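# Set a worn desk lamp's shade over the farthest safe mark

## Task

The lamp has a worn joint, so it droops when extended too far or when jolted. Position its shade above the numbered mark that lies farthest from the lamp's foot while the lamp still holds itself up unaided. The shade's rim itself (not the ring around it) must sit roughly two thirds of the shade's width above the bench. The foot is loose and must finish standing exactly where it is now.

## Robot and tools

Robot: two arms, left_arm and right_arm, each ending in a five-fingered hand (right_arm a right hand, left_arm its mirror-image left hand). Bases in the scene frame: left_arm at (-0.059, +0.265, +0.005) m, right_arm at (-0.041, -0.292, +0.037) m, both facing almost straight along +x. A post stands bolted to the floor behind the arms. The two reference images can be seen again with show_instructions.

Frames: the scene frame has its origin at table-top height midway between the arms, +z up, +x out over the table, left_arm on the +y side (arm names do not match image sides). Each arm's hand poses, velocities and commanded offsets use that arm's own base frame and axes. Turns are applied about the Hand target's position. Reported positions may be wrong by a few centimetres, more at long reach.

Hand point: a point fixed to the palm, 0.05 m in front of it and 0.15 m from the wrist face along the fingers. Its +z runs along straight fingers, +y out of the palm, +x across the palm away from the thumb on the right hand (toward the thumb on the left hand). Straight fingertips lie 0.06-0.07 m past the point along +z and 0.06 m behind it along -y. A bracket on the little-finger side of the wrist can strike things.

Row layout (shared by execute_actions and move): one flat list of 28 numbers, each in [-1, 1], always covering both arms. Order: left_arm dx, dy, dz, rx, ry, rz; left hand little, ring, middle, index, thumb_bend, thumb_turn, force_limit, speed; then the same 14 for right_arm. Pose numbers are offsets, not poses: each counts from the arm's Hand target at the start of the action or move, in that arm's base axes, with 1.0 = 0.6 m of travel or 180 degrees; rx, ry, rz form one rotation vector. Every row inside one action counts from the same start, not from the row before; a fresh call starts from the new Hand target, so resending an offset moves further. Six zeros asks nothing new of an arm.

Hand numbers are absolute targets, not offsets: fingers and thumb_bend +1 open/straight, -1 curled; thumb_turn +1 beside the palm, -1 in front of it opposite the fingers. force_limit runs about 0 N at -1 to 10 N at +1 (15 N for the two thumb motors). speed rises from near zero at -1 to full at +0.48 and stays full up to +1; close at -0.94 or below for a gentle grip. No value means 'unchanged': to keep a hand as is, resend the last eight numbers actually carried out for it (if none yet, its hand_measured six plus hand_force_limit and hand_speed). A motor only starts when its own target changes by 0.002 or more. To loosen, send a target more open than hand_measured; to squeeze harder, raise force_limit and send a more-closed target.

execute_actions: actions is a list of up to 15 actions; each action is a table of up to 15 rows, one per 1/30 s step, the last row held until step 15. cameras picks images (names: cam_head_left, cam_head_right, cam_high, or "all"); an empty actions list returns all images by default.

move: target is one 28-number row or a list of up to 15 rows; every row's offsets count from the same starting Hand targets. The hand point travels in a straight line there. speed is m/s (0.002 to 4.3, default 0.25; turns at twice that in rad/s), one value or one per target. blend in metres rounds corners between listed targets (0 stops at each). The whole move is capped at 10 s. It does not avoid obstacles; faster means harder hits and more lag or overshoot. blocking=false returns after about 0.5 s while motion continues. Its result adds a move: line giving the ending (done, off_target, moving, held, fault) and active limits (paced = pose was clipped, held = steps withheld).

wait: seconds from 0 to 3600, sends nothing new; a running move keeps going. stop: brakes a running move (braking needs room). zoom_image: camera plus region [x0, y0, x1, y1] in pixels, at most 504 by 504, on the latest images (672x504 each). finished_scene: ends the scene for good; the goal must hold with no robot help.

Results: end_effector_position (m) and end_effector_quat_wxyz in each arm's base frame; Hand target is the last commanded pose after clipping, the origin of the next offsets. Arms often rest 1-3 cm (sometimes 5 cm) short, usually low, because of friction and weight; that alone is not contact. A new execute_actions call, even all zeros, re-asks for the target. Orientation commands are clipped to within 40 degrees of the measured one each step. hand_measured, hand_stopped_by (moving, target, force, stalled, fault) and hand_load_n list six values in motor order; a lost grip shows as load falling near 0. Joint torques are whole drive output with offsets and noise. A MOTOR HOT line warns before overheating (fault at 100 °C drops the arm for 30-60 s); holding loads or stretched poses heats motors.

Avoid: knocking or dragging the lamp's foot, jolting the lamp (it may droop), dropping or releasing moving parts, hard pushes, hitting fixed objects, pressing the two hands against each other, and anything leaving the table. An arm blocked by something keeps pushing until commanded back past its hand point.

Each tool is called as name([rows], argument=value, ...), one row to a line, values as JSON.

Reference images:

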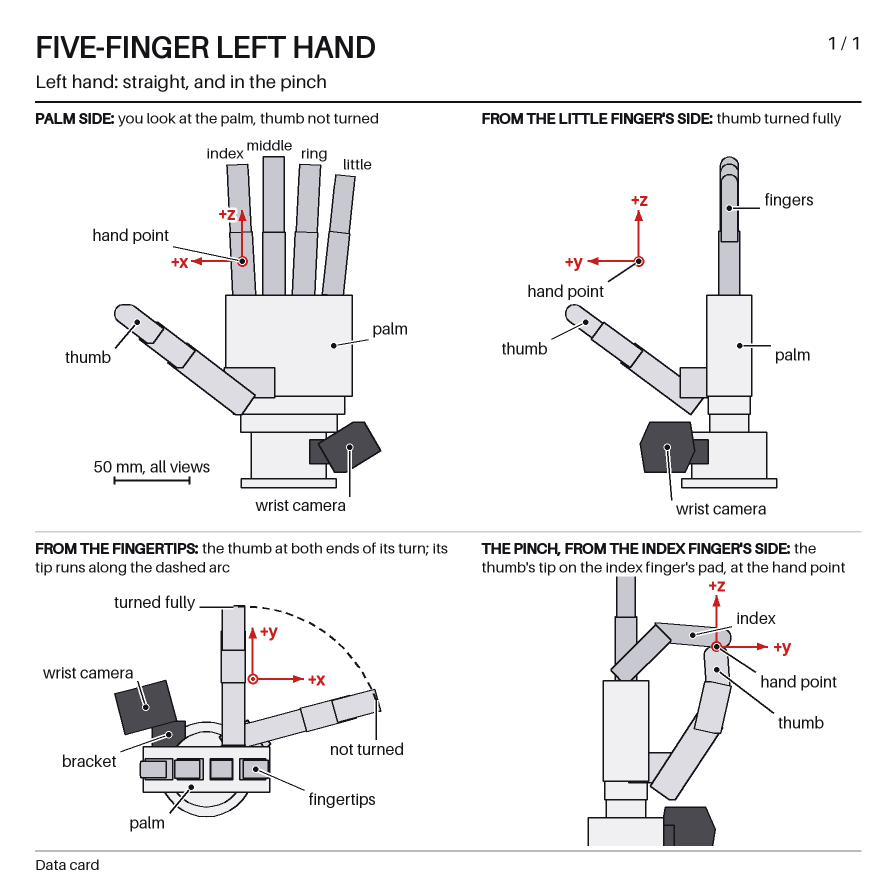

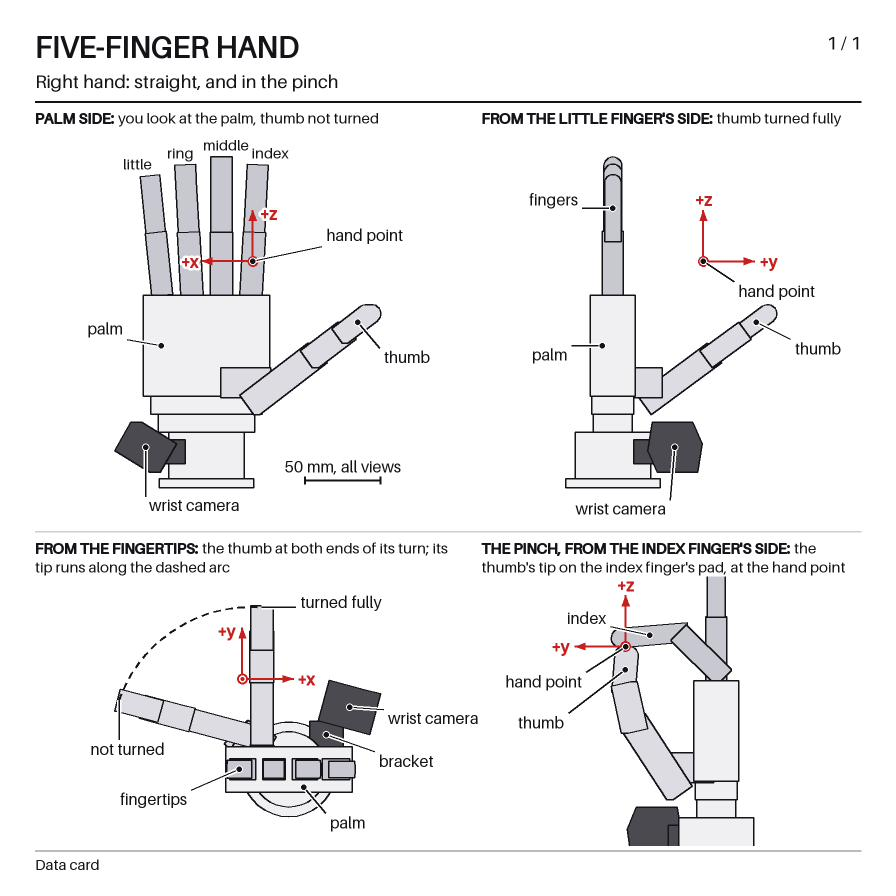

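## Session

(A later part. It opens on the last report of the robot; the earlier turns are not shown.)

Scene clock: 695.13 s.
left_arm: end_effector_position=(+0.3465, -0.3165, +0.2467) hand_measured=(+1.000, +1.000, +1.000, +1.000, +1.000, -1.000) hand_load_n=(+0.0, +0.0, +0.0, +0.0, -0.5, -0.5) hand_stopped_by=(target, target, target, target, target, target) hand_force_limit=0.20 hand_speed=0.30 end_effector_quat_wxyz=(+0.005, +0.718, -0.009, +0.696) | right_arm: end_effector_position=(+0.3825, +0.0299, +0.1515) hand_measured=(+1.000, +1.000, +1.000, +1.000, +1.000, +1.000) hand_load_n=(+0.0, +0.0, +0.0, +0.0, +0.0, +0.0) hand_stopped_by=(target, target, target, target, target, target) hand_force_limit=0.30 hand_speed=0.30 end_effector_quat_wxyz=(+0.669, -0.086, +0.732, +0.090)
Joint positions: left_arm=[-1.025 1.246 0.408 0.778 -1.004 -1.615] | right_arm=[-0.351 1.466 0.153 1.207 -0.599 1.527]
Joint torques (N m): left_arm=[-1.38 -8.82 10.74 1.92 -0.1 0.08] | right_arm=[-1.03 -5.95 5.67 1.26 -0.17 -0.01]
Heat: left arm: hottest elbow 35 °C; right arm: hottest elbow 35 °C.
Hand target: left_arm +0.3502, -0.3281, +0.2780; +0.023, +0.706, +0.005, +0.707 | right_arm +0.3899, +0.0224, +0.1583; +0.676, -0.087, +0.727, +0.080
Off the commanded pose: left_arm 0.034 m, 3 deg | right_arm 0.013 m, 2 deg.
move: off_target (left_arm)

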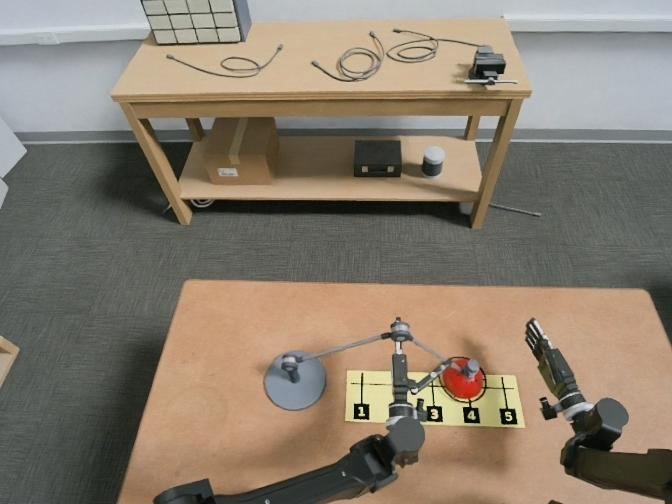

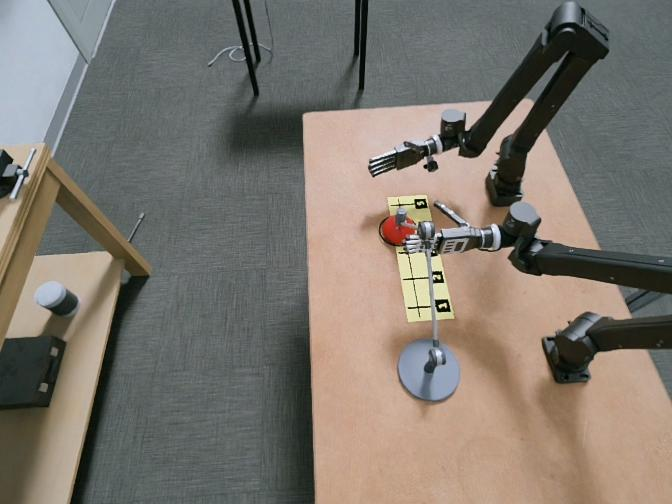

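move(target=[0,0,-0.065,0,0,0,1,1,1,1,1,1,0.2,0.3,0,0,0,0,0,0,1,1,1,1,1,1,0.3,0.3], speed=0.05)

move(target=[0.083,0.005,0.0,0,0,0,1,1,1,1,1,1,0.2,0.3,0,0,0,0,0,0,1,1,1,1,1,1,0.3,0.3], speed=0.08, cameras=["cam_head_left","cam_high"])

zoom_image(camera="cam_high", region=[370, 190, 490, 310])

zoom_image(camera="cam_head_left", region=[350, 300, 470, 420])

Scene clock: 697.77 s.
left_arm: end_effector_position=(+0.3503, -0.3228, +0.2376) hand_measured=(+1.000, +1.000, +1.000, +1.000, +1.000, +1.000) hand_load_n=(+0.0, +0.0, +0.0, +0.0, +0.0, +0.0) hand_stopped_by=(target, target, target, target, target, target) hand_force_limit=0.20 hand_speed=0.30 end_effector_quat_wxyz=(+0.020, +0.709, +0.005, +0.705) | right_arm: end_effector_position=(+0.3825, +0.0299, +0.1515) hand_measured=(+1.000, +1.000, +1.000, +1.000, +1.000, +1.000) hand_load_n=(+0.0, +0.0, +0.0, +0.0, +0.0, +0.0) hand_stopped_by=(target, target, target, target, target, target) hand_force_limit=0.30 hand_speed=0.30 end_effector_quat_wxyz=(+0.669, -0.086, +0.732, +0.090)
Joint positions: left_arm=[-1.025 1.347 0.408 0.928 -1.005 -1.615] | right_arm=[-0.351 1.466 0.153 1.207 -0.599 1.527]
Joint torques (N m): left_arm=[-1.03 -6.24 7.34 2.73 -0.01 0.08] | right_arm=[-0.85 -6.3 5.74 1.37 -0.15 0]
Heat: left arm: hottest elbow 35 °C; right arm: hottest elbow 35 °C.
Hand target: left_arm +0.3502, -0.3281, +0.2390; +0.023, +0.706, +0.005, +0.707 | right_arm +0.3899, +0.0224, +0.1583; +0.676, -0.087, +0.727, +0.080
Off the commanded pose: left_arm 0.005 m, 1 deg | right_arm 0.013 m, 2 deg.
move: done

Scene clock: 698.73 s.
left_arm: end_effector_position=(+0.3924, -0.3180, +0.2297) hand_measured=(+1.000, +1.000, +1.000, +1.000, +1.000, +1.000) hand_load_n=(+0.0, +0.0, +0.0, +0.0, +0.0, +0.0) hand_stopped_by=(target, target, target, target, target, target) hand_force_limit=0.20 hand_speed=0.30 end_effector_quat_wxyz=(+0.018, +0.713, -0.001, +0.701) | right_arm: end_effector_position=(+0.3825, +0.0299, +0.1515) hand_measured=(+1.000, +1.000, +1.000, +1.000, +1.000, +1.000) hand_load_n=(+0.0, +0.0, +0.0, +0.0, +0.0, +0.0) hand_stopped_by=(target, target, target, target, target, target) hand_force_limit=0.30 hand_speed=0.30 end_effector_quat_wxyz=(+0.669, -0.086, +0.732, +0.090)
Joint positions: left_arm=[-0.903 1.409 0.453 0.929 -0.875 -1.615] | right_arm=[-0.351 1.466 0.153 1.207 -0.599 1.527]
Joint torques (N m): left_arm=[-0.62 -7.12 8.64 2.95 0.04 0.05] | right_arm=[-1.38 -6.36 5.86 1.25 -0.17 -0.06]
Heat: left arm: hottest elbow 35 °C; right arm: hottest elbow 35 °C.
Hand target: left_arm +0.4001, -0.3251, +0.2391; +0.023, +0.706, +0.005, +0.708 | right_arm +0.3899, +0.0224, +0.1583; +0.676, -0.087, +0.727, +0.080
Off the commanded pose: left_arm 0.014 m, 1 deg | right_arm 0.013 m, 2 deg.
move: off_target (left_arm)

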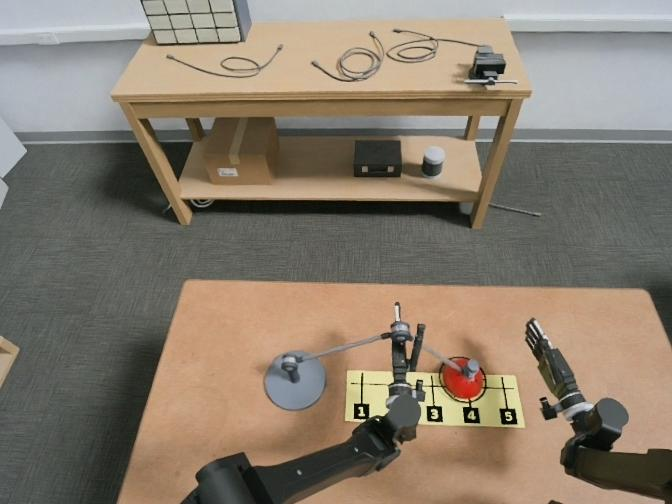

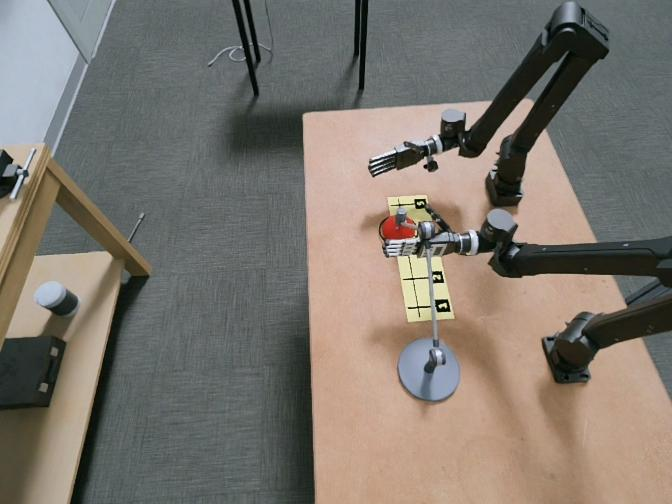

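Scaled by 4.200 from the camera's image (finer frame: 960x720).

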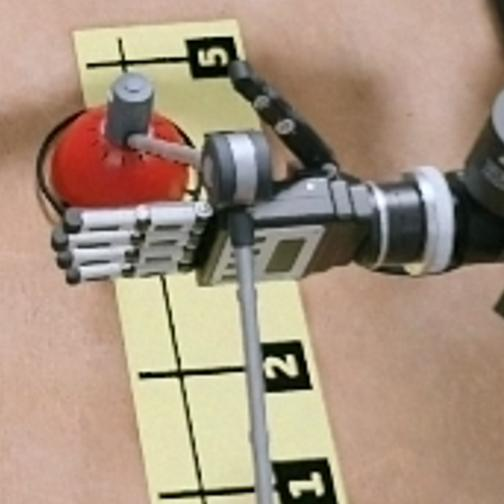

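Scaled by 4.200 from the camera's image (finer frame: 960x720).

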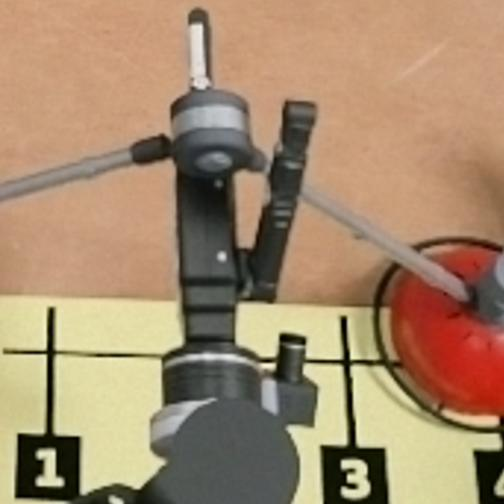

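move(target=[0,0,0.04,0,0,0,1,1,1,1,1,1,0.2,0.3,0,0,0,0,0,0,1,1,1,1,1,1,0.3,0.3], speed=0.05, cameras=["cam_head_left","cam_high"])

zoom_image(camera="cam_high", region=[370, 190, 490, 310])

zoom_image(camera="cam_head_left", region=[350, 300, 470, 420])

Scene clock: 700.40 s.
left_arm: end_effector_position=(+0.3925, -0.3170, +0.2393) hand_measured=(+1.000, +1.000, +1.000, +1.000, +1.000, +1.000) hand_load_n=(+0.0, +0.0, +0.0, +0.0, +0.0, +0.0) hand_stopped_by=(target, target, target, target, target, target) hand_force_limit=0.20 hand_speed=0.30 end_effector_quat_wxyz=(+0.013, +0.716, -0.004, +0.698) | right_arm: end_effector_position=(+0.3825, +0.0299, +0.1515) hand_measured=(+1.000, +1.000, +1.000, +1.000, +1.000, +1.000) hand_load_n=(+0.0, +0.0, +0.0, +0.0, -0.5, -0.5) hand_stopped_by=(target, target, target, target, target, target) hand_force_limit=0.30 hand_speed=0.30 end_effector_quat_wxyz=(+0.669, -0.086, +0.732, +0.090)
Joint positions: left_arm=[-0.901 1.362 0.462 0.859 -0.876 -1.615] | right_arm=[-0.351 1.466 0.153 1.207 -0.599 1.527]
Joint torques (N m): left_arm=[-1.03 -10.17 10.02 1.88 0.08 0.07] | right_arm=[-1.14 -4.6 5.75 1.22 -0.17 0.02]
Heat: left arm: hottest elbow 35 °C; right arm: hottest elbow 35 °C.
Hand target: left_arm +0.4001, -0.3251, +0.2631; +0.023, +0.706, +0.005, +0.708 | right_arm +0.3899, +0.0224, +0.1583; +0.676, -0.087, +0.727, +0.080
Off the commanded pose: left_arm 0.026 m, 2 deg | right_arm 0.013 m, 2 deg.
move: off_target (left_arm)

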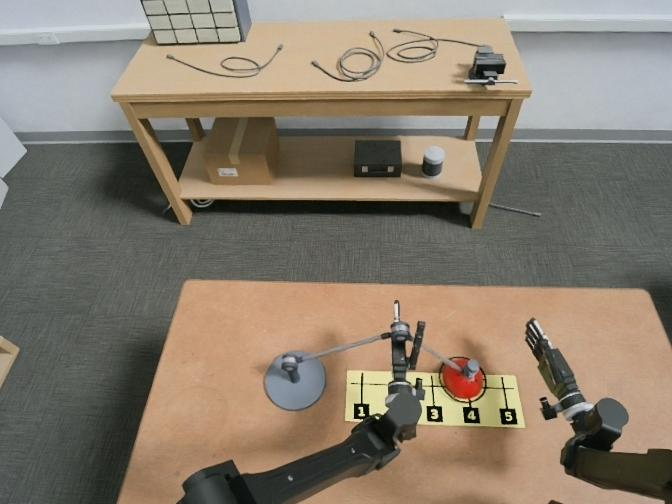

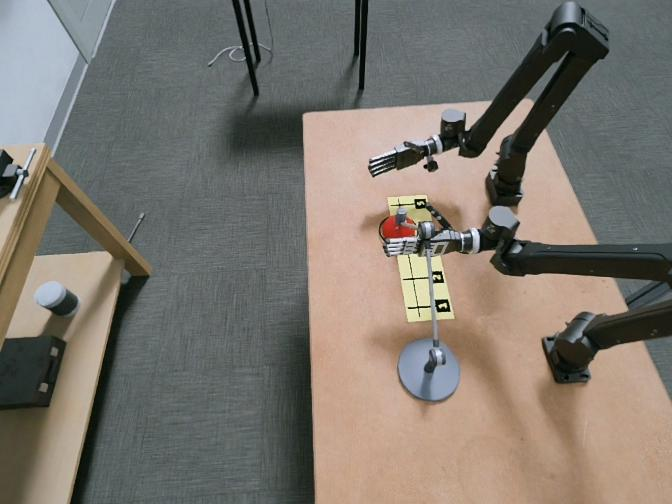

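Scaled by 4.200 from the camera's image (finer frame: 960x720).

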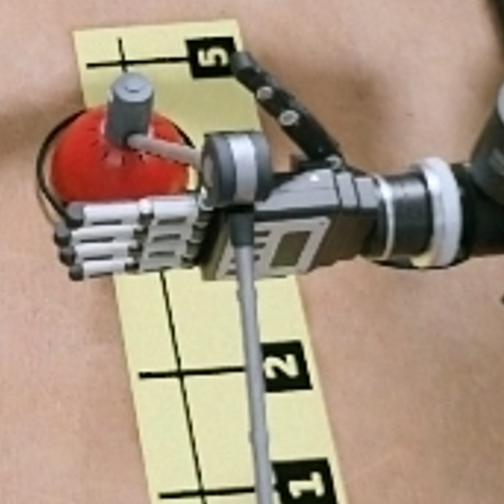

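Scaled by 4.200 from the camera's image (finer frame: 960x720).

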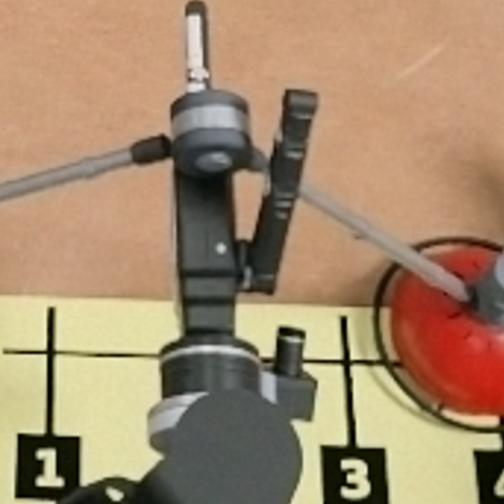

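move(target=[0,0,0.04,0,0,0,1,1,1,1,1,1,0.2,0.3,0,0,0,0,0,0,1,1,1,1,1,1,0.3,0.3], speed=0.05, cameras=["cam_head_left","cam_high"])

zoom_image(camera="cam_high", region=[370, 190, 490, 310])

zoom_image(camera="cam_head_left", region=[350, 300, 510, 420])

Scene clock: 701.57 s.
left_arm: end_effector_position=(+0.3909, -0.3150, +0.2408) hand_measured=(+1.000, +1.000, +1.000, +1.000, +1.000, +1.000) hand_load_n=(+0.0, +0.0, +0.0, +0.0, +0.0, +0.0) hand_stopped_by=(target, target, target, target, target, target) hand_force_limit=0.20 hand_speed=0.30 end_effector_quat_wxyz=(+0.000, +0.727, -0.018, +0.686) | right_arm: end_effector_position=(+0.3825, +0.0299, +0.1515) hand_measured=(+1.000, +1.000, +1.000, +1.000, +1.000, +1.000) hand_load_n=(+0.0, +0.0, +0.0, +0.0, +0.0, +0.0) hand_stopped_by=(target, target, target, target, target, target) hand_force_limit=0.30 hand_speed=0.30 end_effector_quat_wxyz=(+0.669, -0.086, +0.732, +0.090)
Joint positions: left_arm=[-0.901 1.306 0.468 0.748 -0.875 -1.615] | right_arm=[-0.351 1.466 0.153 1.207 -0.599 1.527]
Joint torques (N m): left_arm=[-0.62 -11.46 11.63 2.13 -0.03 0.12] | right_arm=[-1.49 -5.54 5.65 1.01 -0.22 -0.03]
Heat: left arm: hottest elbow 36 °C; right arm: hottest elbow 35 °C.
Hand target: left_arm +0.4001, -0.3251, +0.2873; +0.023, +0.706, +0.005, +0.708 | right_arm +0.3899, +0.0224, +0.1583; +0.676, -0.087, +0.727, +0.080
Off the commanded pose: left_arm 0.048 m, 5 deg | right_arm 0.013 m, 2 deg.
move: off_target (left_arm)

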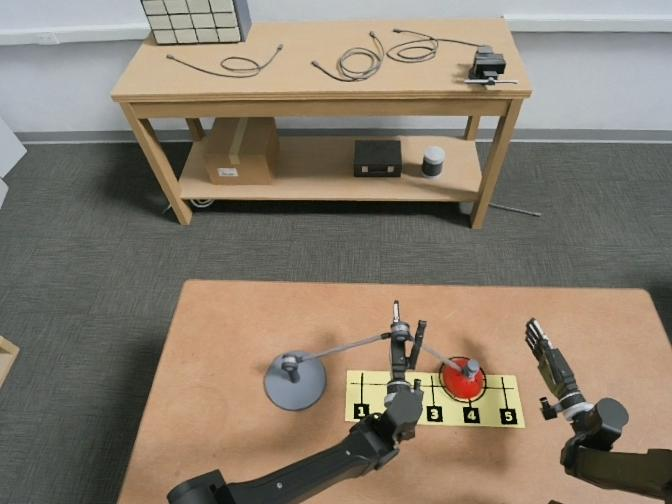

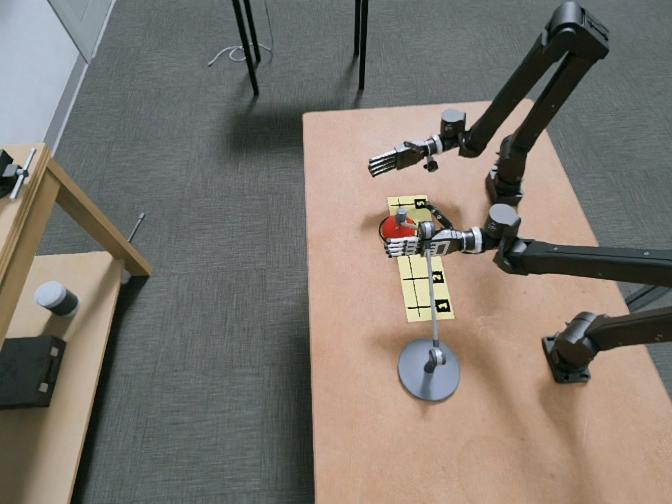

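Scaled by 4.200 from the camera's image (finer frame: 960x720).

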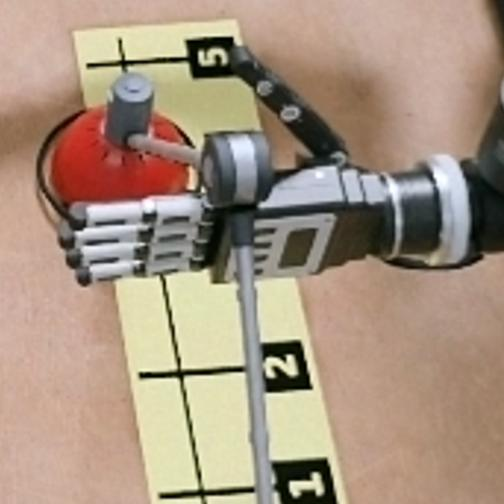

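Scaled by 3.150 from the camera's image (finer frame: 960x720).

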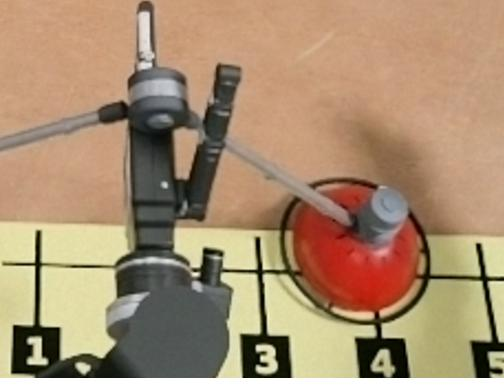

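move(target=[0,0,0.067,0,0,0,1,1,1,1,1,1,0.2,0.3,0,0,0,0,0,0,1,1,1,1,1,1,0.3,0.3], speed=0.05, cameras=["cam_head_left","cam_high"])

zoom_image(camera="cam_high", region=[370, 190, 490, 310])

zoom_image(camera="cam_head_left", region=[350, 300, 510, 420])

Scene clock: 703.07 s.
left_arm: end_effector_position=(+0.3848, -0.3099, +0.2383) hand_measured=(+1.000, +1.000, +1.000, +1.000, +1.000, +1.000) hand_load_n=(+0.0, +0.0, +0.0, +0.0, +0.0, +0.0) hand_stopped_by=(target, target, target, target, target, target) hand_force_limit=0.20 hand_speed=0.30 end_effector_quat_wxyz=(-0.024, +0.745, -0.047, +0.665) | right_arm: end_effector_position=(+0.3825, +0.0299, +0.1515) hand_measured=(+1.000, +1.000, +1.000, +1.000, +1.000, +1.000) hand_load_n=(+0.0, +0.0, +0.0, +0.0, +0.0, +0.0) hand_stopped_by=(target, target, target, target, target, target) hand_force_limit=0.30 hand_speed=0.30 end_effector_quat_wxyz=(+0.669, -0.086, +0.732, +0.090)
Joint positions: left_arm=[-0.901 1.219 0.471 0.569 -0.866 -1.608] | right_arm=[-0.351 1.466 0.153 1.207 -0.599 1.527]
Joint torques (N m): left_arm=[-0.85 -12.51 15.05 2.91 -0.36 -0.02] | right_arm=[-1.61 -5.42 5.71 1.11 -0.17 0]
Heat: left arm: hottest elbow 36 °C; right arm: hottest elbow 35 °C.
Hand target: left_arm +0.4001, -0.3251, +0.3273; +0.023, +0.706, +0.005, +0.708 | right_arm +0.3899, +0.0224, +0.1583; +0.676, -0.087, +0.727, +0.080
Off the commanded pose: left_arm 0.092 m, 10 deg | right_arm 0.013 m, 2 deg.
move: off_target (left_arm)

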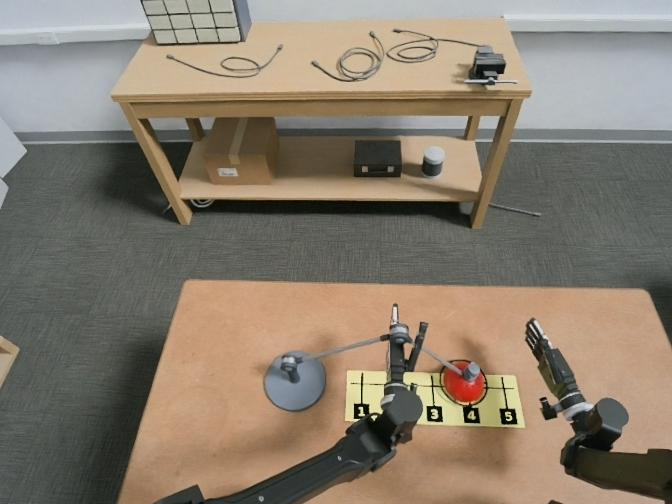

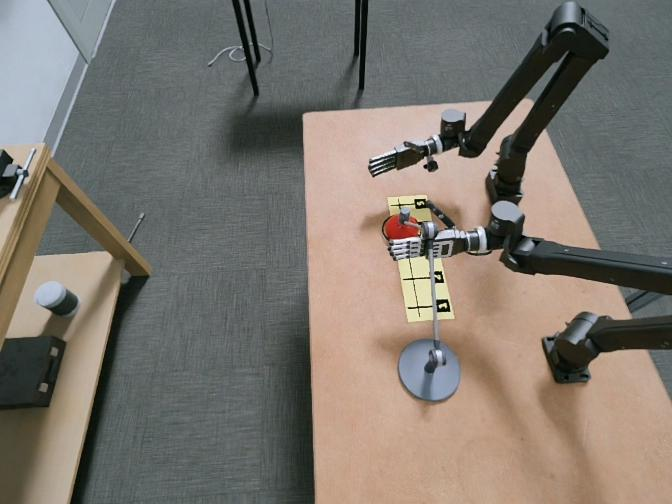

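Scaled by 4.200 from the camera's image (finer frame: 960x720).

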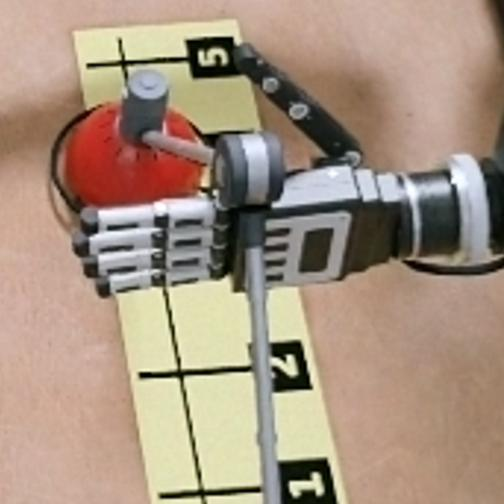

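Scaled by 3.150 from the camera's image (finer frame: 960x720).

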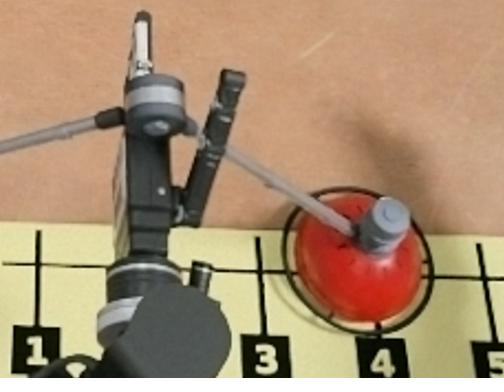

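move(target=[0,0,0.05,0,-0.06,0,1,1,1,1,1,1,0.2,0.3,0,0,0,0,0,0,1,1,1,1,1,1,0.3,0.3], speed=0.05, cameras=["cam_head_left","cam_high"])

zoom_image(camera="cam_high", region=[370, 190, 490, 310])

zoom_image(camera="cam_head_left", region=[350, 300, 510, 420])

Scene clock: 705.97 s.
left_arm: end_effector_position=(+0.3965, -0.3089, +0.2698) hand_measured=(+1.000, +1.000, +1.000, +1.000, +1.000, +1.000) hand_load_n=(+0.0, +0.0, +0.0, +0.0, +0.0, +0.0) hand_stopped_by=(target, target, target, target, target, target) hand_force_limit=0.20 hand_speed=0.30 end_effector_quat_wxyz=(-0.033, +0.691, -0.042, +0.721) | right_arm: end_effector_position=(+0.3825, +0.0299, +0.1515) hand_measured=(+1.000, +1.000, +1.000, +1.000, +1.000, +1.000) hand_load_n=(+0.0, +0.0, +0.0, +0.0, +0.0, +0.0) hand_stopped_by=(target, target, target, target, target, target) hand_force_limit=0.30 hand_speed=0.30 end_effector_quat_wxyz=(+0.669, -0.086, +0.732, +0.090)
Joint positions: left_arm=[-0.87 1.295 0.471 0.886 -0.854 -1.417] | right_arm=[-0.351 1.466 0.153 1.207 -0.599 1.527]
Joint torques (N m): left_arm=[-1.49 -12.22 13.14 5.78 0.79 0.26] | right_arm=[-2.08 -6.71 5.78 1.14 -0.17 0.05]
Heat: left arm: hottest elbow 36 °C; right arm: hottest elbow 34 °C.
Hand target: left_arm +0.4000, -0.3251, +0.3573; +0.023, +0.637, +0.003, +0.771 | right_arm +0.3899, +0.0224, +0.1583; +0.676, -0.087, +0.727, +0.080
Off the commanded pose: left_arm 0.089 m, 12 deg | right_arm 0.013 m, 2 deg.
move: off_target (left_arm)

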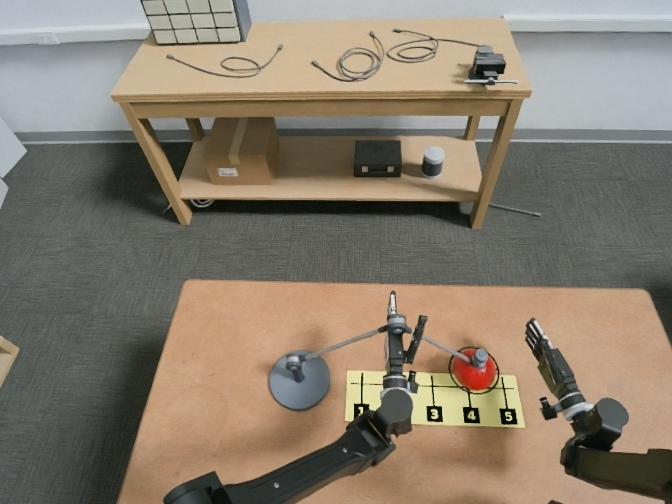

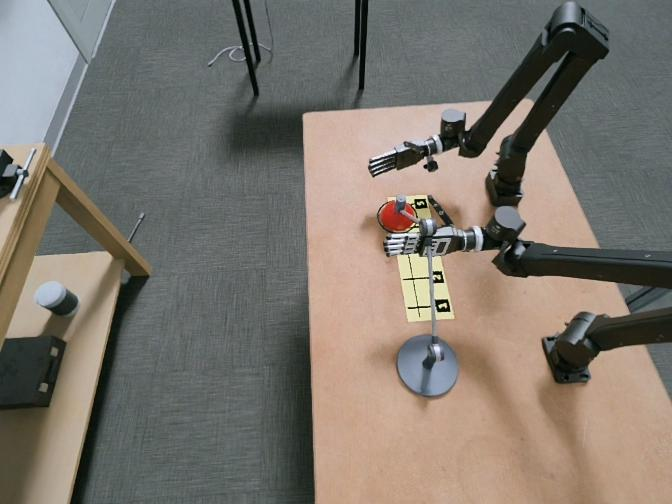

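Scaled by 4.200 from the camera's image (finer frame: 960x720).

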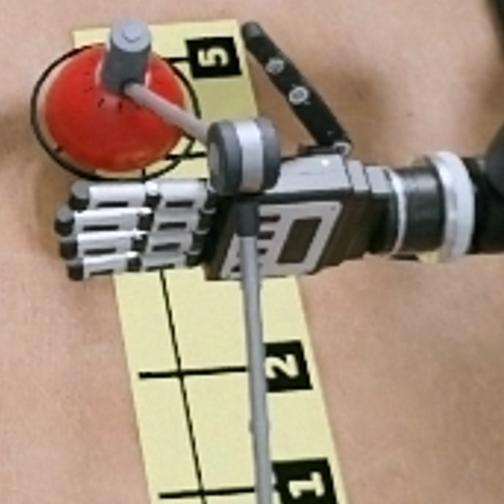

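Scaled by 3.150 from the camera's image (finer frame: 960x720).

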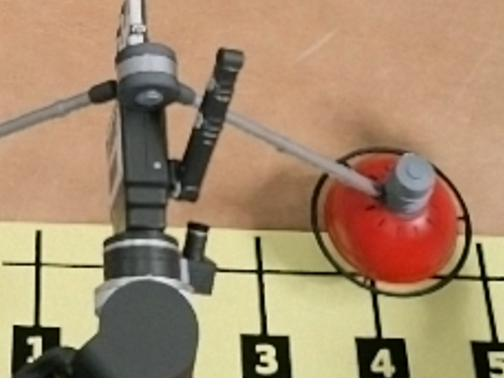

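move(target=[0,0,-0.05,0,0,0,1,1,1,1,1,1,0.2,0.3,0,0,0,0,0,0,1,1,1,1,1,1,0.3,0.3], speed=0.03, cameras=["cam_head_left","cam_high"])

zoom_image(camera="cam_high", region=[370, 190, 490, 310])

zoom_image(camera="cam_head_left", region=[350, 300, 510, 420])

Scene clock: 708.00 s.
left_arm: end_effector_position=(+0.3988, -0.3127, +0.2697) hand_measured=(+1.000, +1.000, +1.000, +1.000, +1.000, +1.000) hand_load_n=(+0.0, +0.0, +0.0, +0.0, +0.0, +0.0) hand_stopped_by=(target, target, target, target, target, target) hand_force_limit=0.20 hand_speed=0.30 end_effector_quat_wxyz=(-0.016, +0.676, -0.025, +0.736) | right_arm: end_effector_position=(+0.3825, +0.0299, +0.1515) hand_measured=(+1.000, +1.000, +1.000, +1.000, +1.000, +1.000) hand_load_n=(+0.0, +0.0, +0.0, +0.0, +0.0, +0.0) hand_stopped_by=(target, target, target, target, target, target) hand_force_limit=0.30 hand_speed=0.30 end_effector_quat_wxyz=(+0.669, -0.086, +0.732, +0.090)
Joint positions: left_arm=[-0.87 1.368 0.471 1.027 -0.85 -1.414] | right_arm=[-0.351 1.466 0.153 1.207 -0.599 1.527]
Joint torques (N m): left_arm=[-0.79 -10.81 10.78 4.79 0.74 0.23] | right_arm=[-1.9 -5.6 5.57 1.16 -0.2 0.01]
Heat: left arm: hottest elbow 36 °C; right arm: hottest elbow 34 °C.
Hand target: left_arm +0.4000, -0.3251, +0.3273; +0.023, +0.637, +0.003, +0.771 | right_arm +0.3899, +0.0224, +0.1583; +0.676, -0.087, +0.727, +0.080
Off the commanded pose: left_arm 0.059 m, 8 deg | right_arm 0.013 m, 2 deg.
move: off_target (left_arm)

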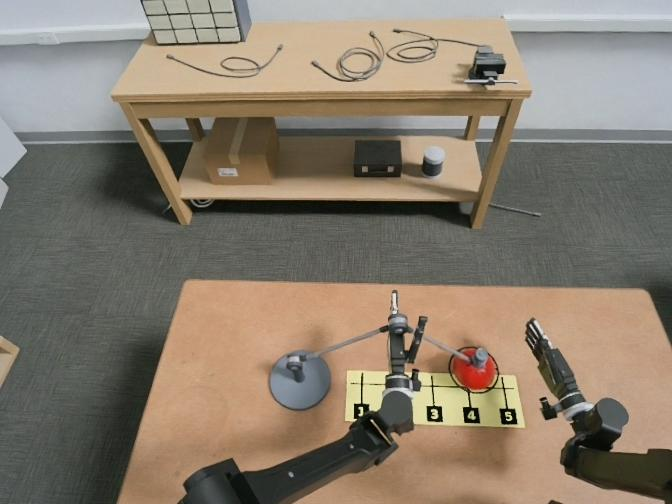

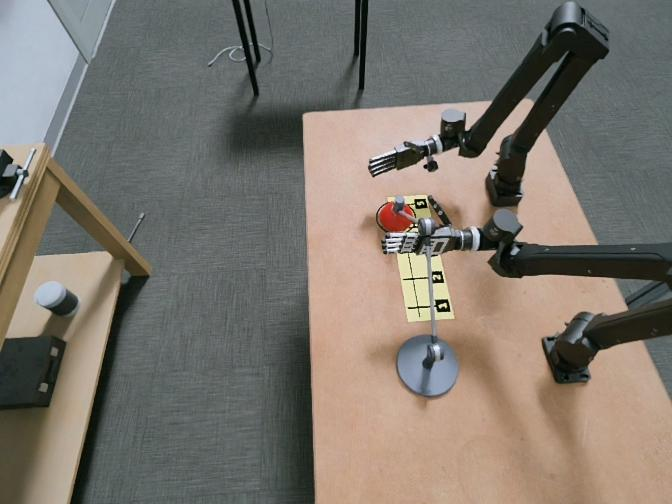

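Scaled by 4.200 from the camera's image (finer frame: 960x720).

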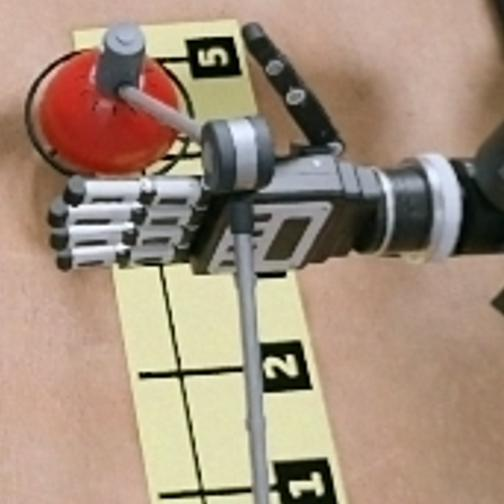

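Scaled by 3.150 from the camera's image (finer frame: 960x720).

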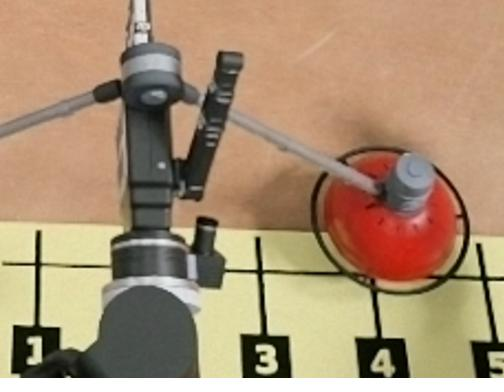

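move(target=[0,0,-0.035,0,0.03,0,1,1,1,1,1,1,0.2,0.3,0,0,0,0,0,0,1,1,1,1,1,1,0.3,0.3], speed=0.03, cameras=["cam_head_left","cam_high"])

zoom_image(camera="cam_high", region=[370, 190, 490, 310])

zoom_image(camera="cam_head_left", region=[350, 300, 510, 420])

Scene clock: 710.33 s.
left_arm: end_effector_position=(+0.3972, -0.3123, +0.2678) hand_measured=(+1.000, +1.000, +1.000, +1.000, +1.000, +1.000) hand_load_n=(+0.0, +0.0, +0.0, +0.0, +0.0, +0.0) hand_stopped_by=(target, target, target, target, target, target) hand_force_limit=0.20 hand_speed=0.30 end_effector_quat_wxyz=(-0.005, +0.690, -0.016, +0.724) | right_arm: end_effector_position=(+0.3825, +0.0299, +0.1515) hand_measured=(+1.000, +1.000, +1.000, +1.000, +1.000, +1.000) hand_load_n=(-0.5, +0.0, +0.0, +0.0, -0.5, +0.0) hand_stopped_by=(target, target, target, target, target, target) hand_force_limit=0.30 hand_speed=0.30 end_effector_quat_wxyz=(+0.669, -0.086, +0.732, +0.090)
Joint positions: left_arm=[-0.877 1.336 0.473 0.936 -0.859 -1.485] | right_arm=[-0.351 1.466 0.153 1.207 -0.599 1.527]
Joint torques (N m): left_arm=[-1.55 -11.16 10.91 2.02 0.1 -0.14] | right_arm=[-1.38 -5.3 5.82 1.42 -0.23 0]
Heat: left arm: hottest elbow 36 °C; right arm: hottest elbow 34 °C.
Hand target: left_arm +0.4001, -0.3251, +0.3063; +0.023, +0.672, +0.004, +0.740 | right_arm +0.3899, +0.0224, +0.1583; +0.676, -0.087, +0.727, +0.080
Off the commanded pose: left_arm 0.041 m, 5 deg | right_arm 0.013 m, 2 deg.
move: off_target (left_arm)

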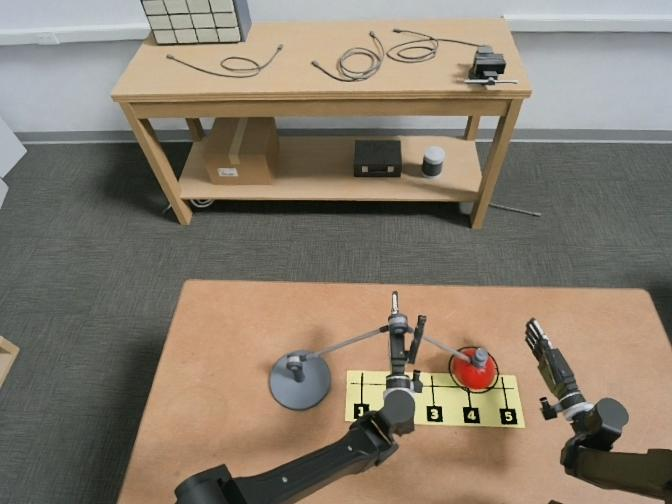

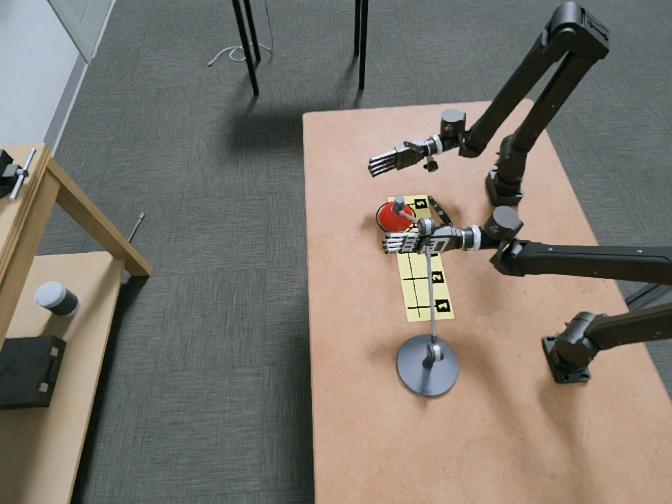

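Scaled by 4.200 from the camera's image (finer frame: 960x720).

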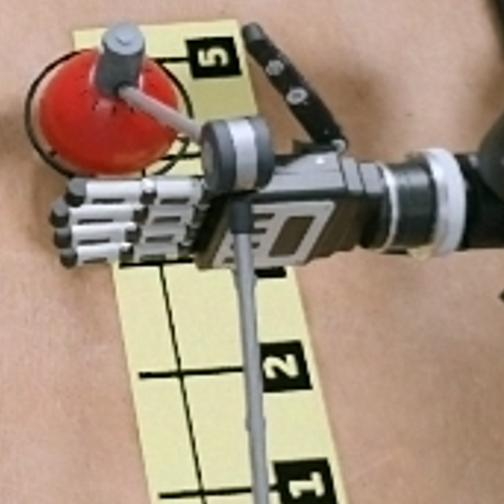

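Scaled by 3.150 from the camera's image (finer frame: 960x720).

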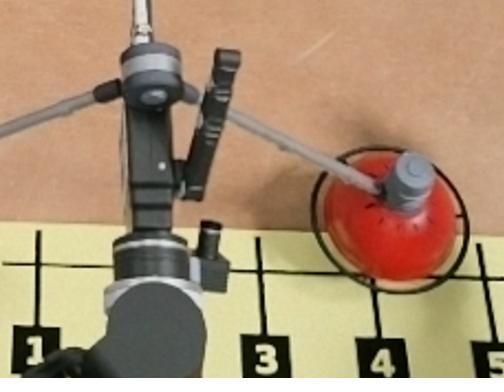

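move(target=[0,0,-0.025,0,0.01,0,1,1,1,1,1,1,0.2,0.3,0,0,0,0,0,0,1,1,1,1,1,1,0.3,0.3], speed=0.02, cameras=["cam_head_left","cam_high"])

zoom_image(camera="cam_head_left", region=[350, 300, 510, 420])

Scene clock: 711.77 s.
left_arm: end_effector_position=(+0.3971, -0.3132, +0.2677) hand_measured=(+1.000, +1.000, +1.000, +1.000, +1.000, +1.000) hand_load_n=(+0.0, +0.0, +0.0, +0.0, +0.0, +0.0) hand_stopped_by=(target, target, target, target, target, target) hand_force_limit=0.20 hand_speed=0.30 end_effector_quat_wxyz=(+0.004, +0.693, -0.007, +0.721) | right_arm: end_effector_position=(+0.3825, +0.0299, +0.1515) hand_measured=(+1.000, +1.000, +1.000, +1.000, +1.000, +1.000) hand_load_n=(+0.0, +0.5, +0.0, +0.0, +0.0, +0.0) hand_stopped_by=(target, target, target, target, target, target) hand_force_limit=0.30 hand_speed=0.30 end_effector_quat_wxyz=(+0.669, -0.086, +0.732, +0.090)
Joint positions: left_arm=[-0.882 1.336 0.477 0.919 -0.865 -1.522] | right_arm=[-0.351 1.466 0.153 1.207 -0.599 1.527]
Joint torques (N m): left_arm=[-1.26 -9.76 10.15 1.68 0.08 -0.12] | right_arm=[-1.2 -5.83 5.65 1.18 -0.11 -0.02]
Heat: left arm: hottest elbow 37 °C; right arm: hottest elbow 34 °C.
Hand target: left_arm +0.4000, -0.3252, +0.2913; +0.023, +0.684, +0.004, +0.729 | right_arm +0.3899, +0.0224, +0.1583; +0.676, -0.087, +0.727, +0.080
Off the commanded pose: left_arm 0.027 m, 3 deg | right_arm 0.013 m, 2 deg.
move: off_target (left_arm)

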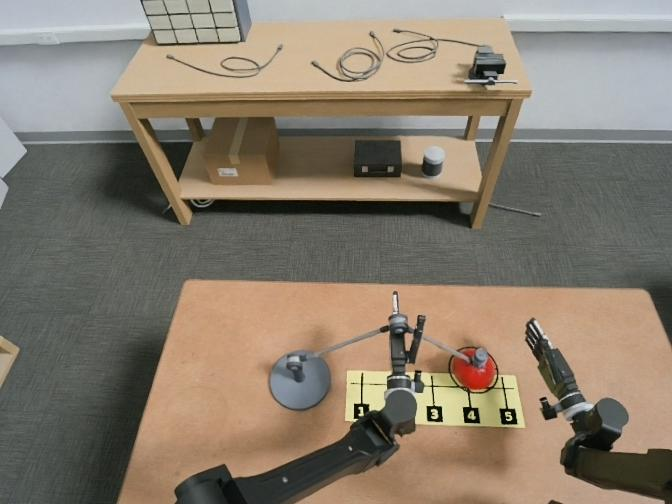

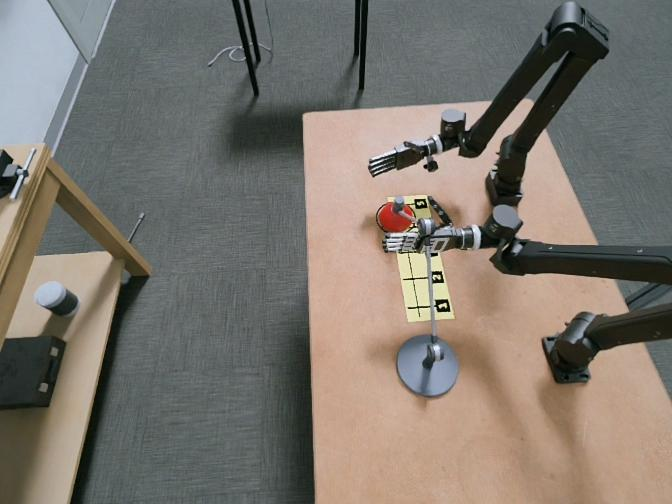

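Scaled by 3.150 from the camera's image (finer frame: 960x720).

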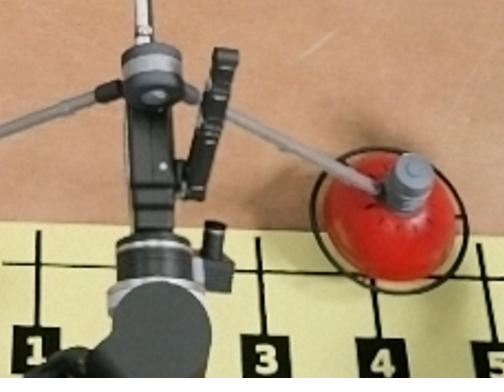

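move(target=[0,0,-0.02,0,0,0,1,1,1,1,1,1,0.2,0.3,0,0,0,0,0,0,1,1,1,1,1,1,0.3,0.3], speed=0.02, cameras=["cam_head_left","cam_high"])

zoom_image(camera="cam_head_left", region=[350, 300, 510, 420])

Scene clock: 713.03 s.
left_arm: end_effector_position=(+0.3971, -0.3149, +0.2651) hand_measured=(+1.000, +1.000, +1.000, +1.000, +1.000, +1.000) hand_load_n=(+0.0, +0.0, +0.0, +0.0, +0.0, +0.0) hand_stopped_by=(target, target, target, target, target, target) hand_force_limit=0.20 hand_speed=0.30 end_effector_quat_wxyz=(+0.006, +0.693, -0.007, +0.721) | right_arm: end_effector_position=(+0.3825, +0.0299, +0.1515) hand_measured=(+1.000, +1.000, +1.000, +1.000, +1.000, +1.000) hand_load_n=(+0.0, +0.0, +0.0, +0.0, +0.0, +0.0) hand_stopped_by=(target, target, target, target, target, target) hand_force_limit=0.30 hand_speed=0.30 end_effector_quat_wxyz=(+0.669, -0.086, +0.732, +0.090)
Joint positions: left_arm=[-0.884 1.348 0.477 0.931 -0.865 -1.523] | right_arm=[-0.351 1.466 0.153 1.207 -0.599 1.527]
Joint torques (N m): left_arm=[-1.61 -7.18 9.2 2.95 0.11 -0.09] | right_arm=[-0.73 -5.54 5.82 1.28 -0.16 -0.02]
Heat: left arm: hottest elbow 37 °C; right arm: hottest elbow 34 °C.
Hand target: left_arm +0.4000, -0.3251, +0.2793; +0.023, +0.684, +0.004, +0.729 | right_arm +0.3899, +0.0224, +0.1583; +0.676, -0.087, +0.727, +0.080
Off the commanded pose: left_arm 0.018 m, 3 deg | right_arm 0.013 m, 2 deg.
move: off_target (left_arm)

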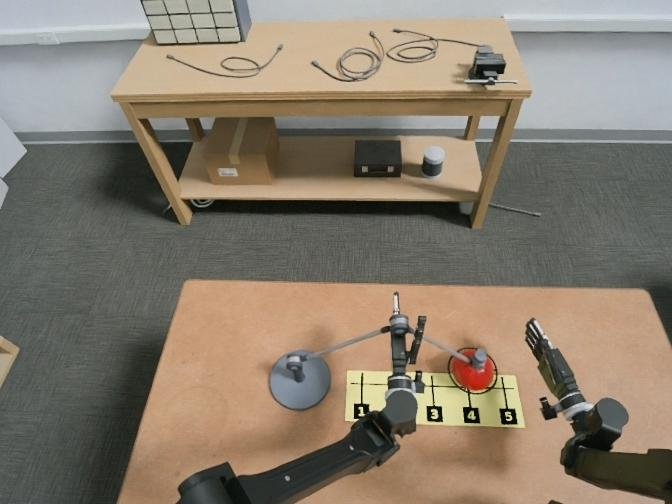

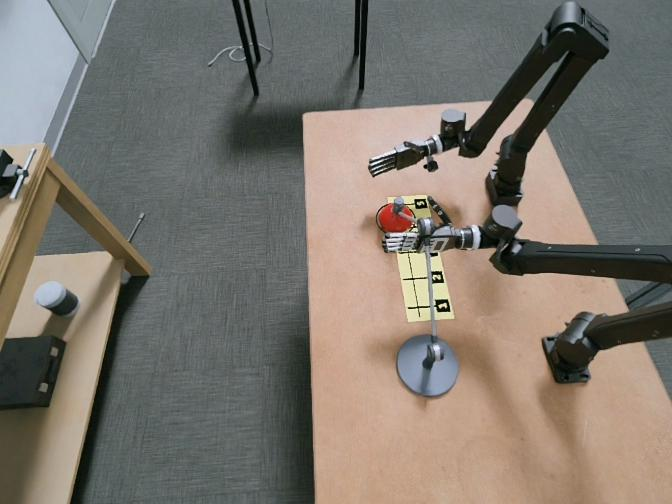

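Scaled by 3.150 from the camera's image (finer frame: 960x720).

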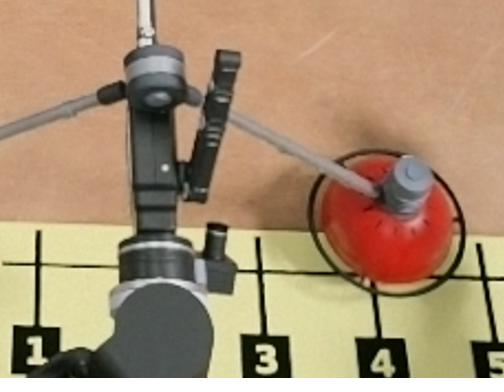

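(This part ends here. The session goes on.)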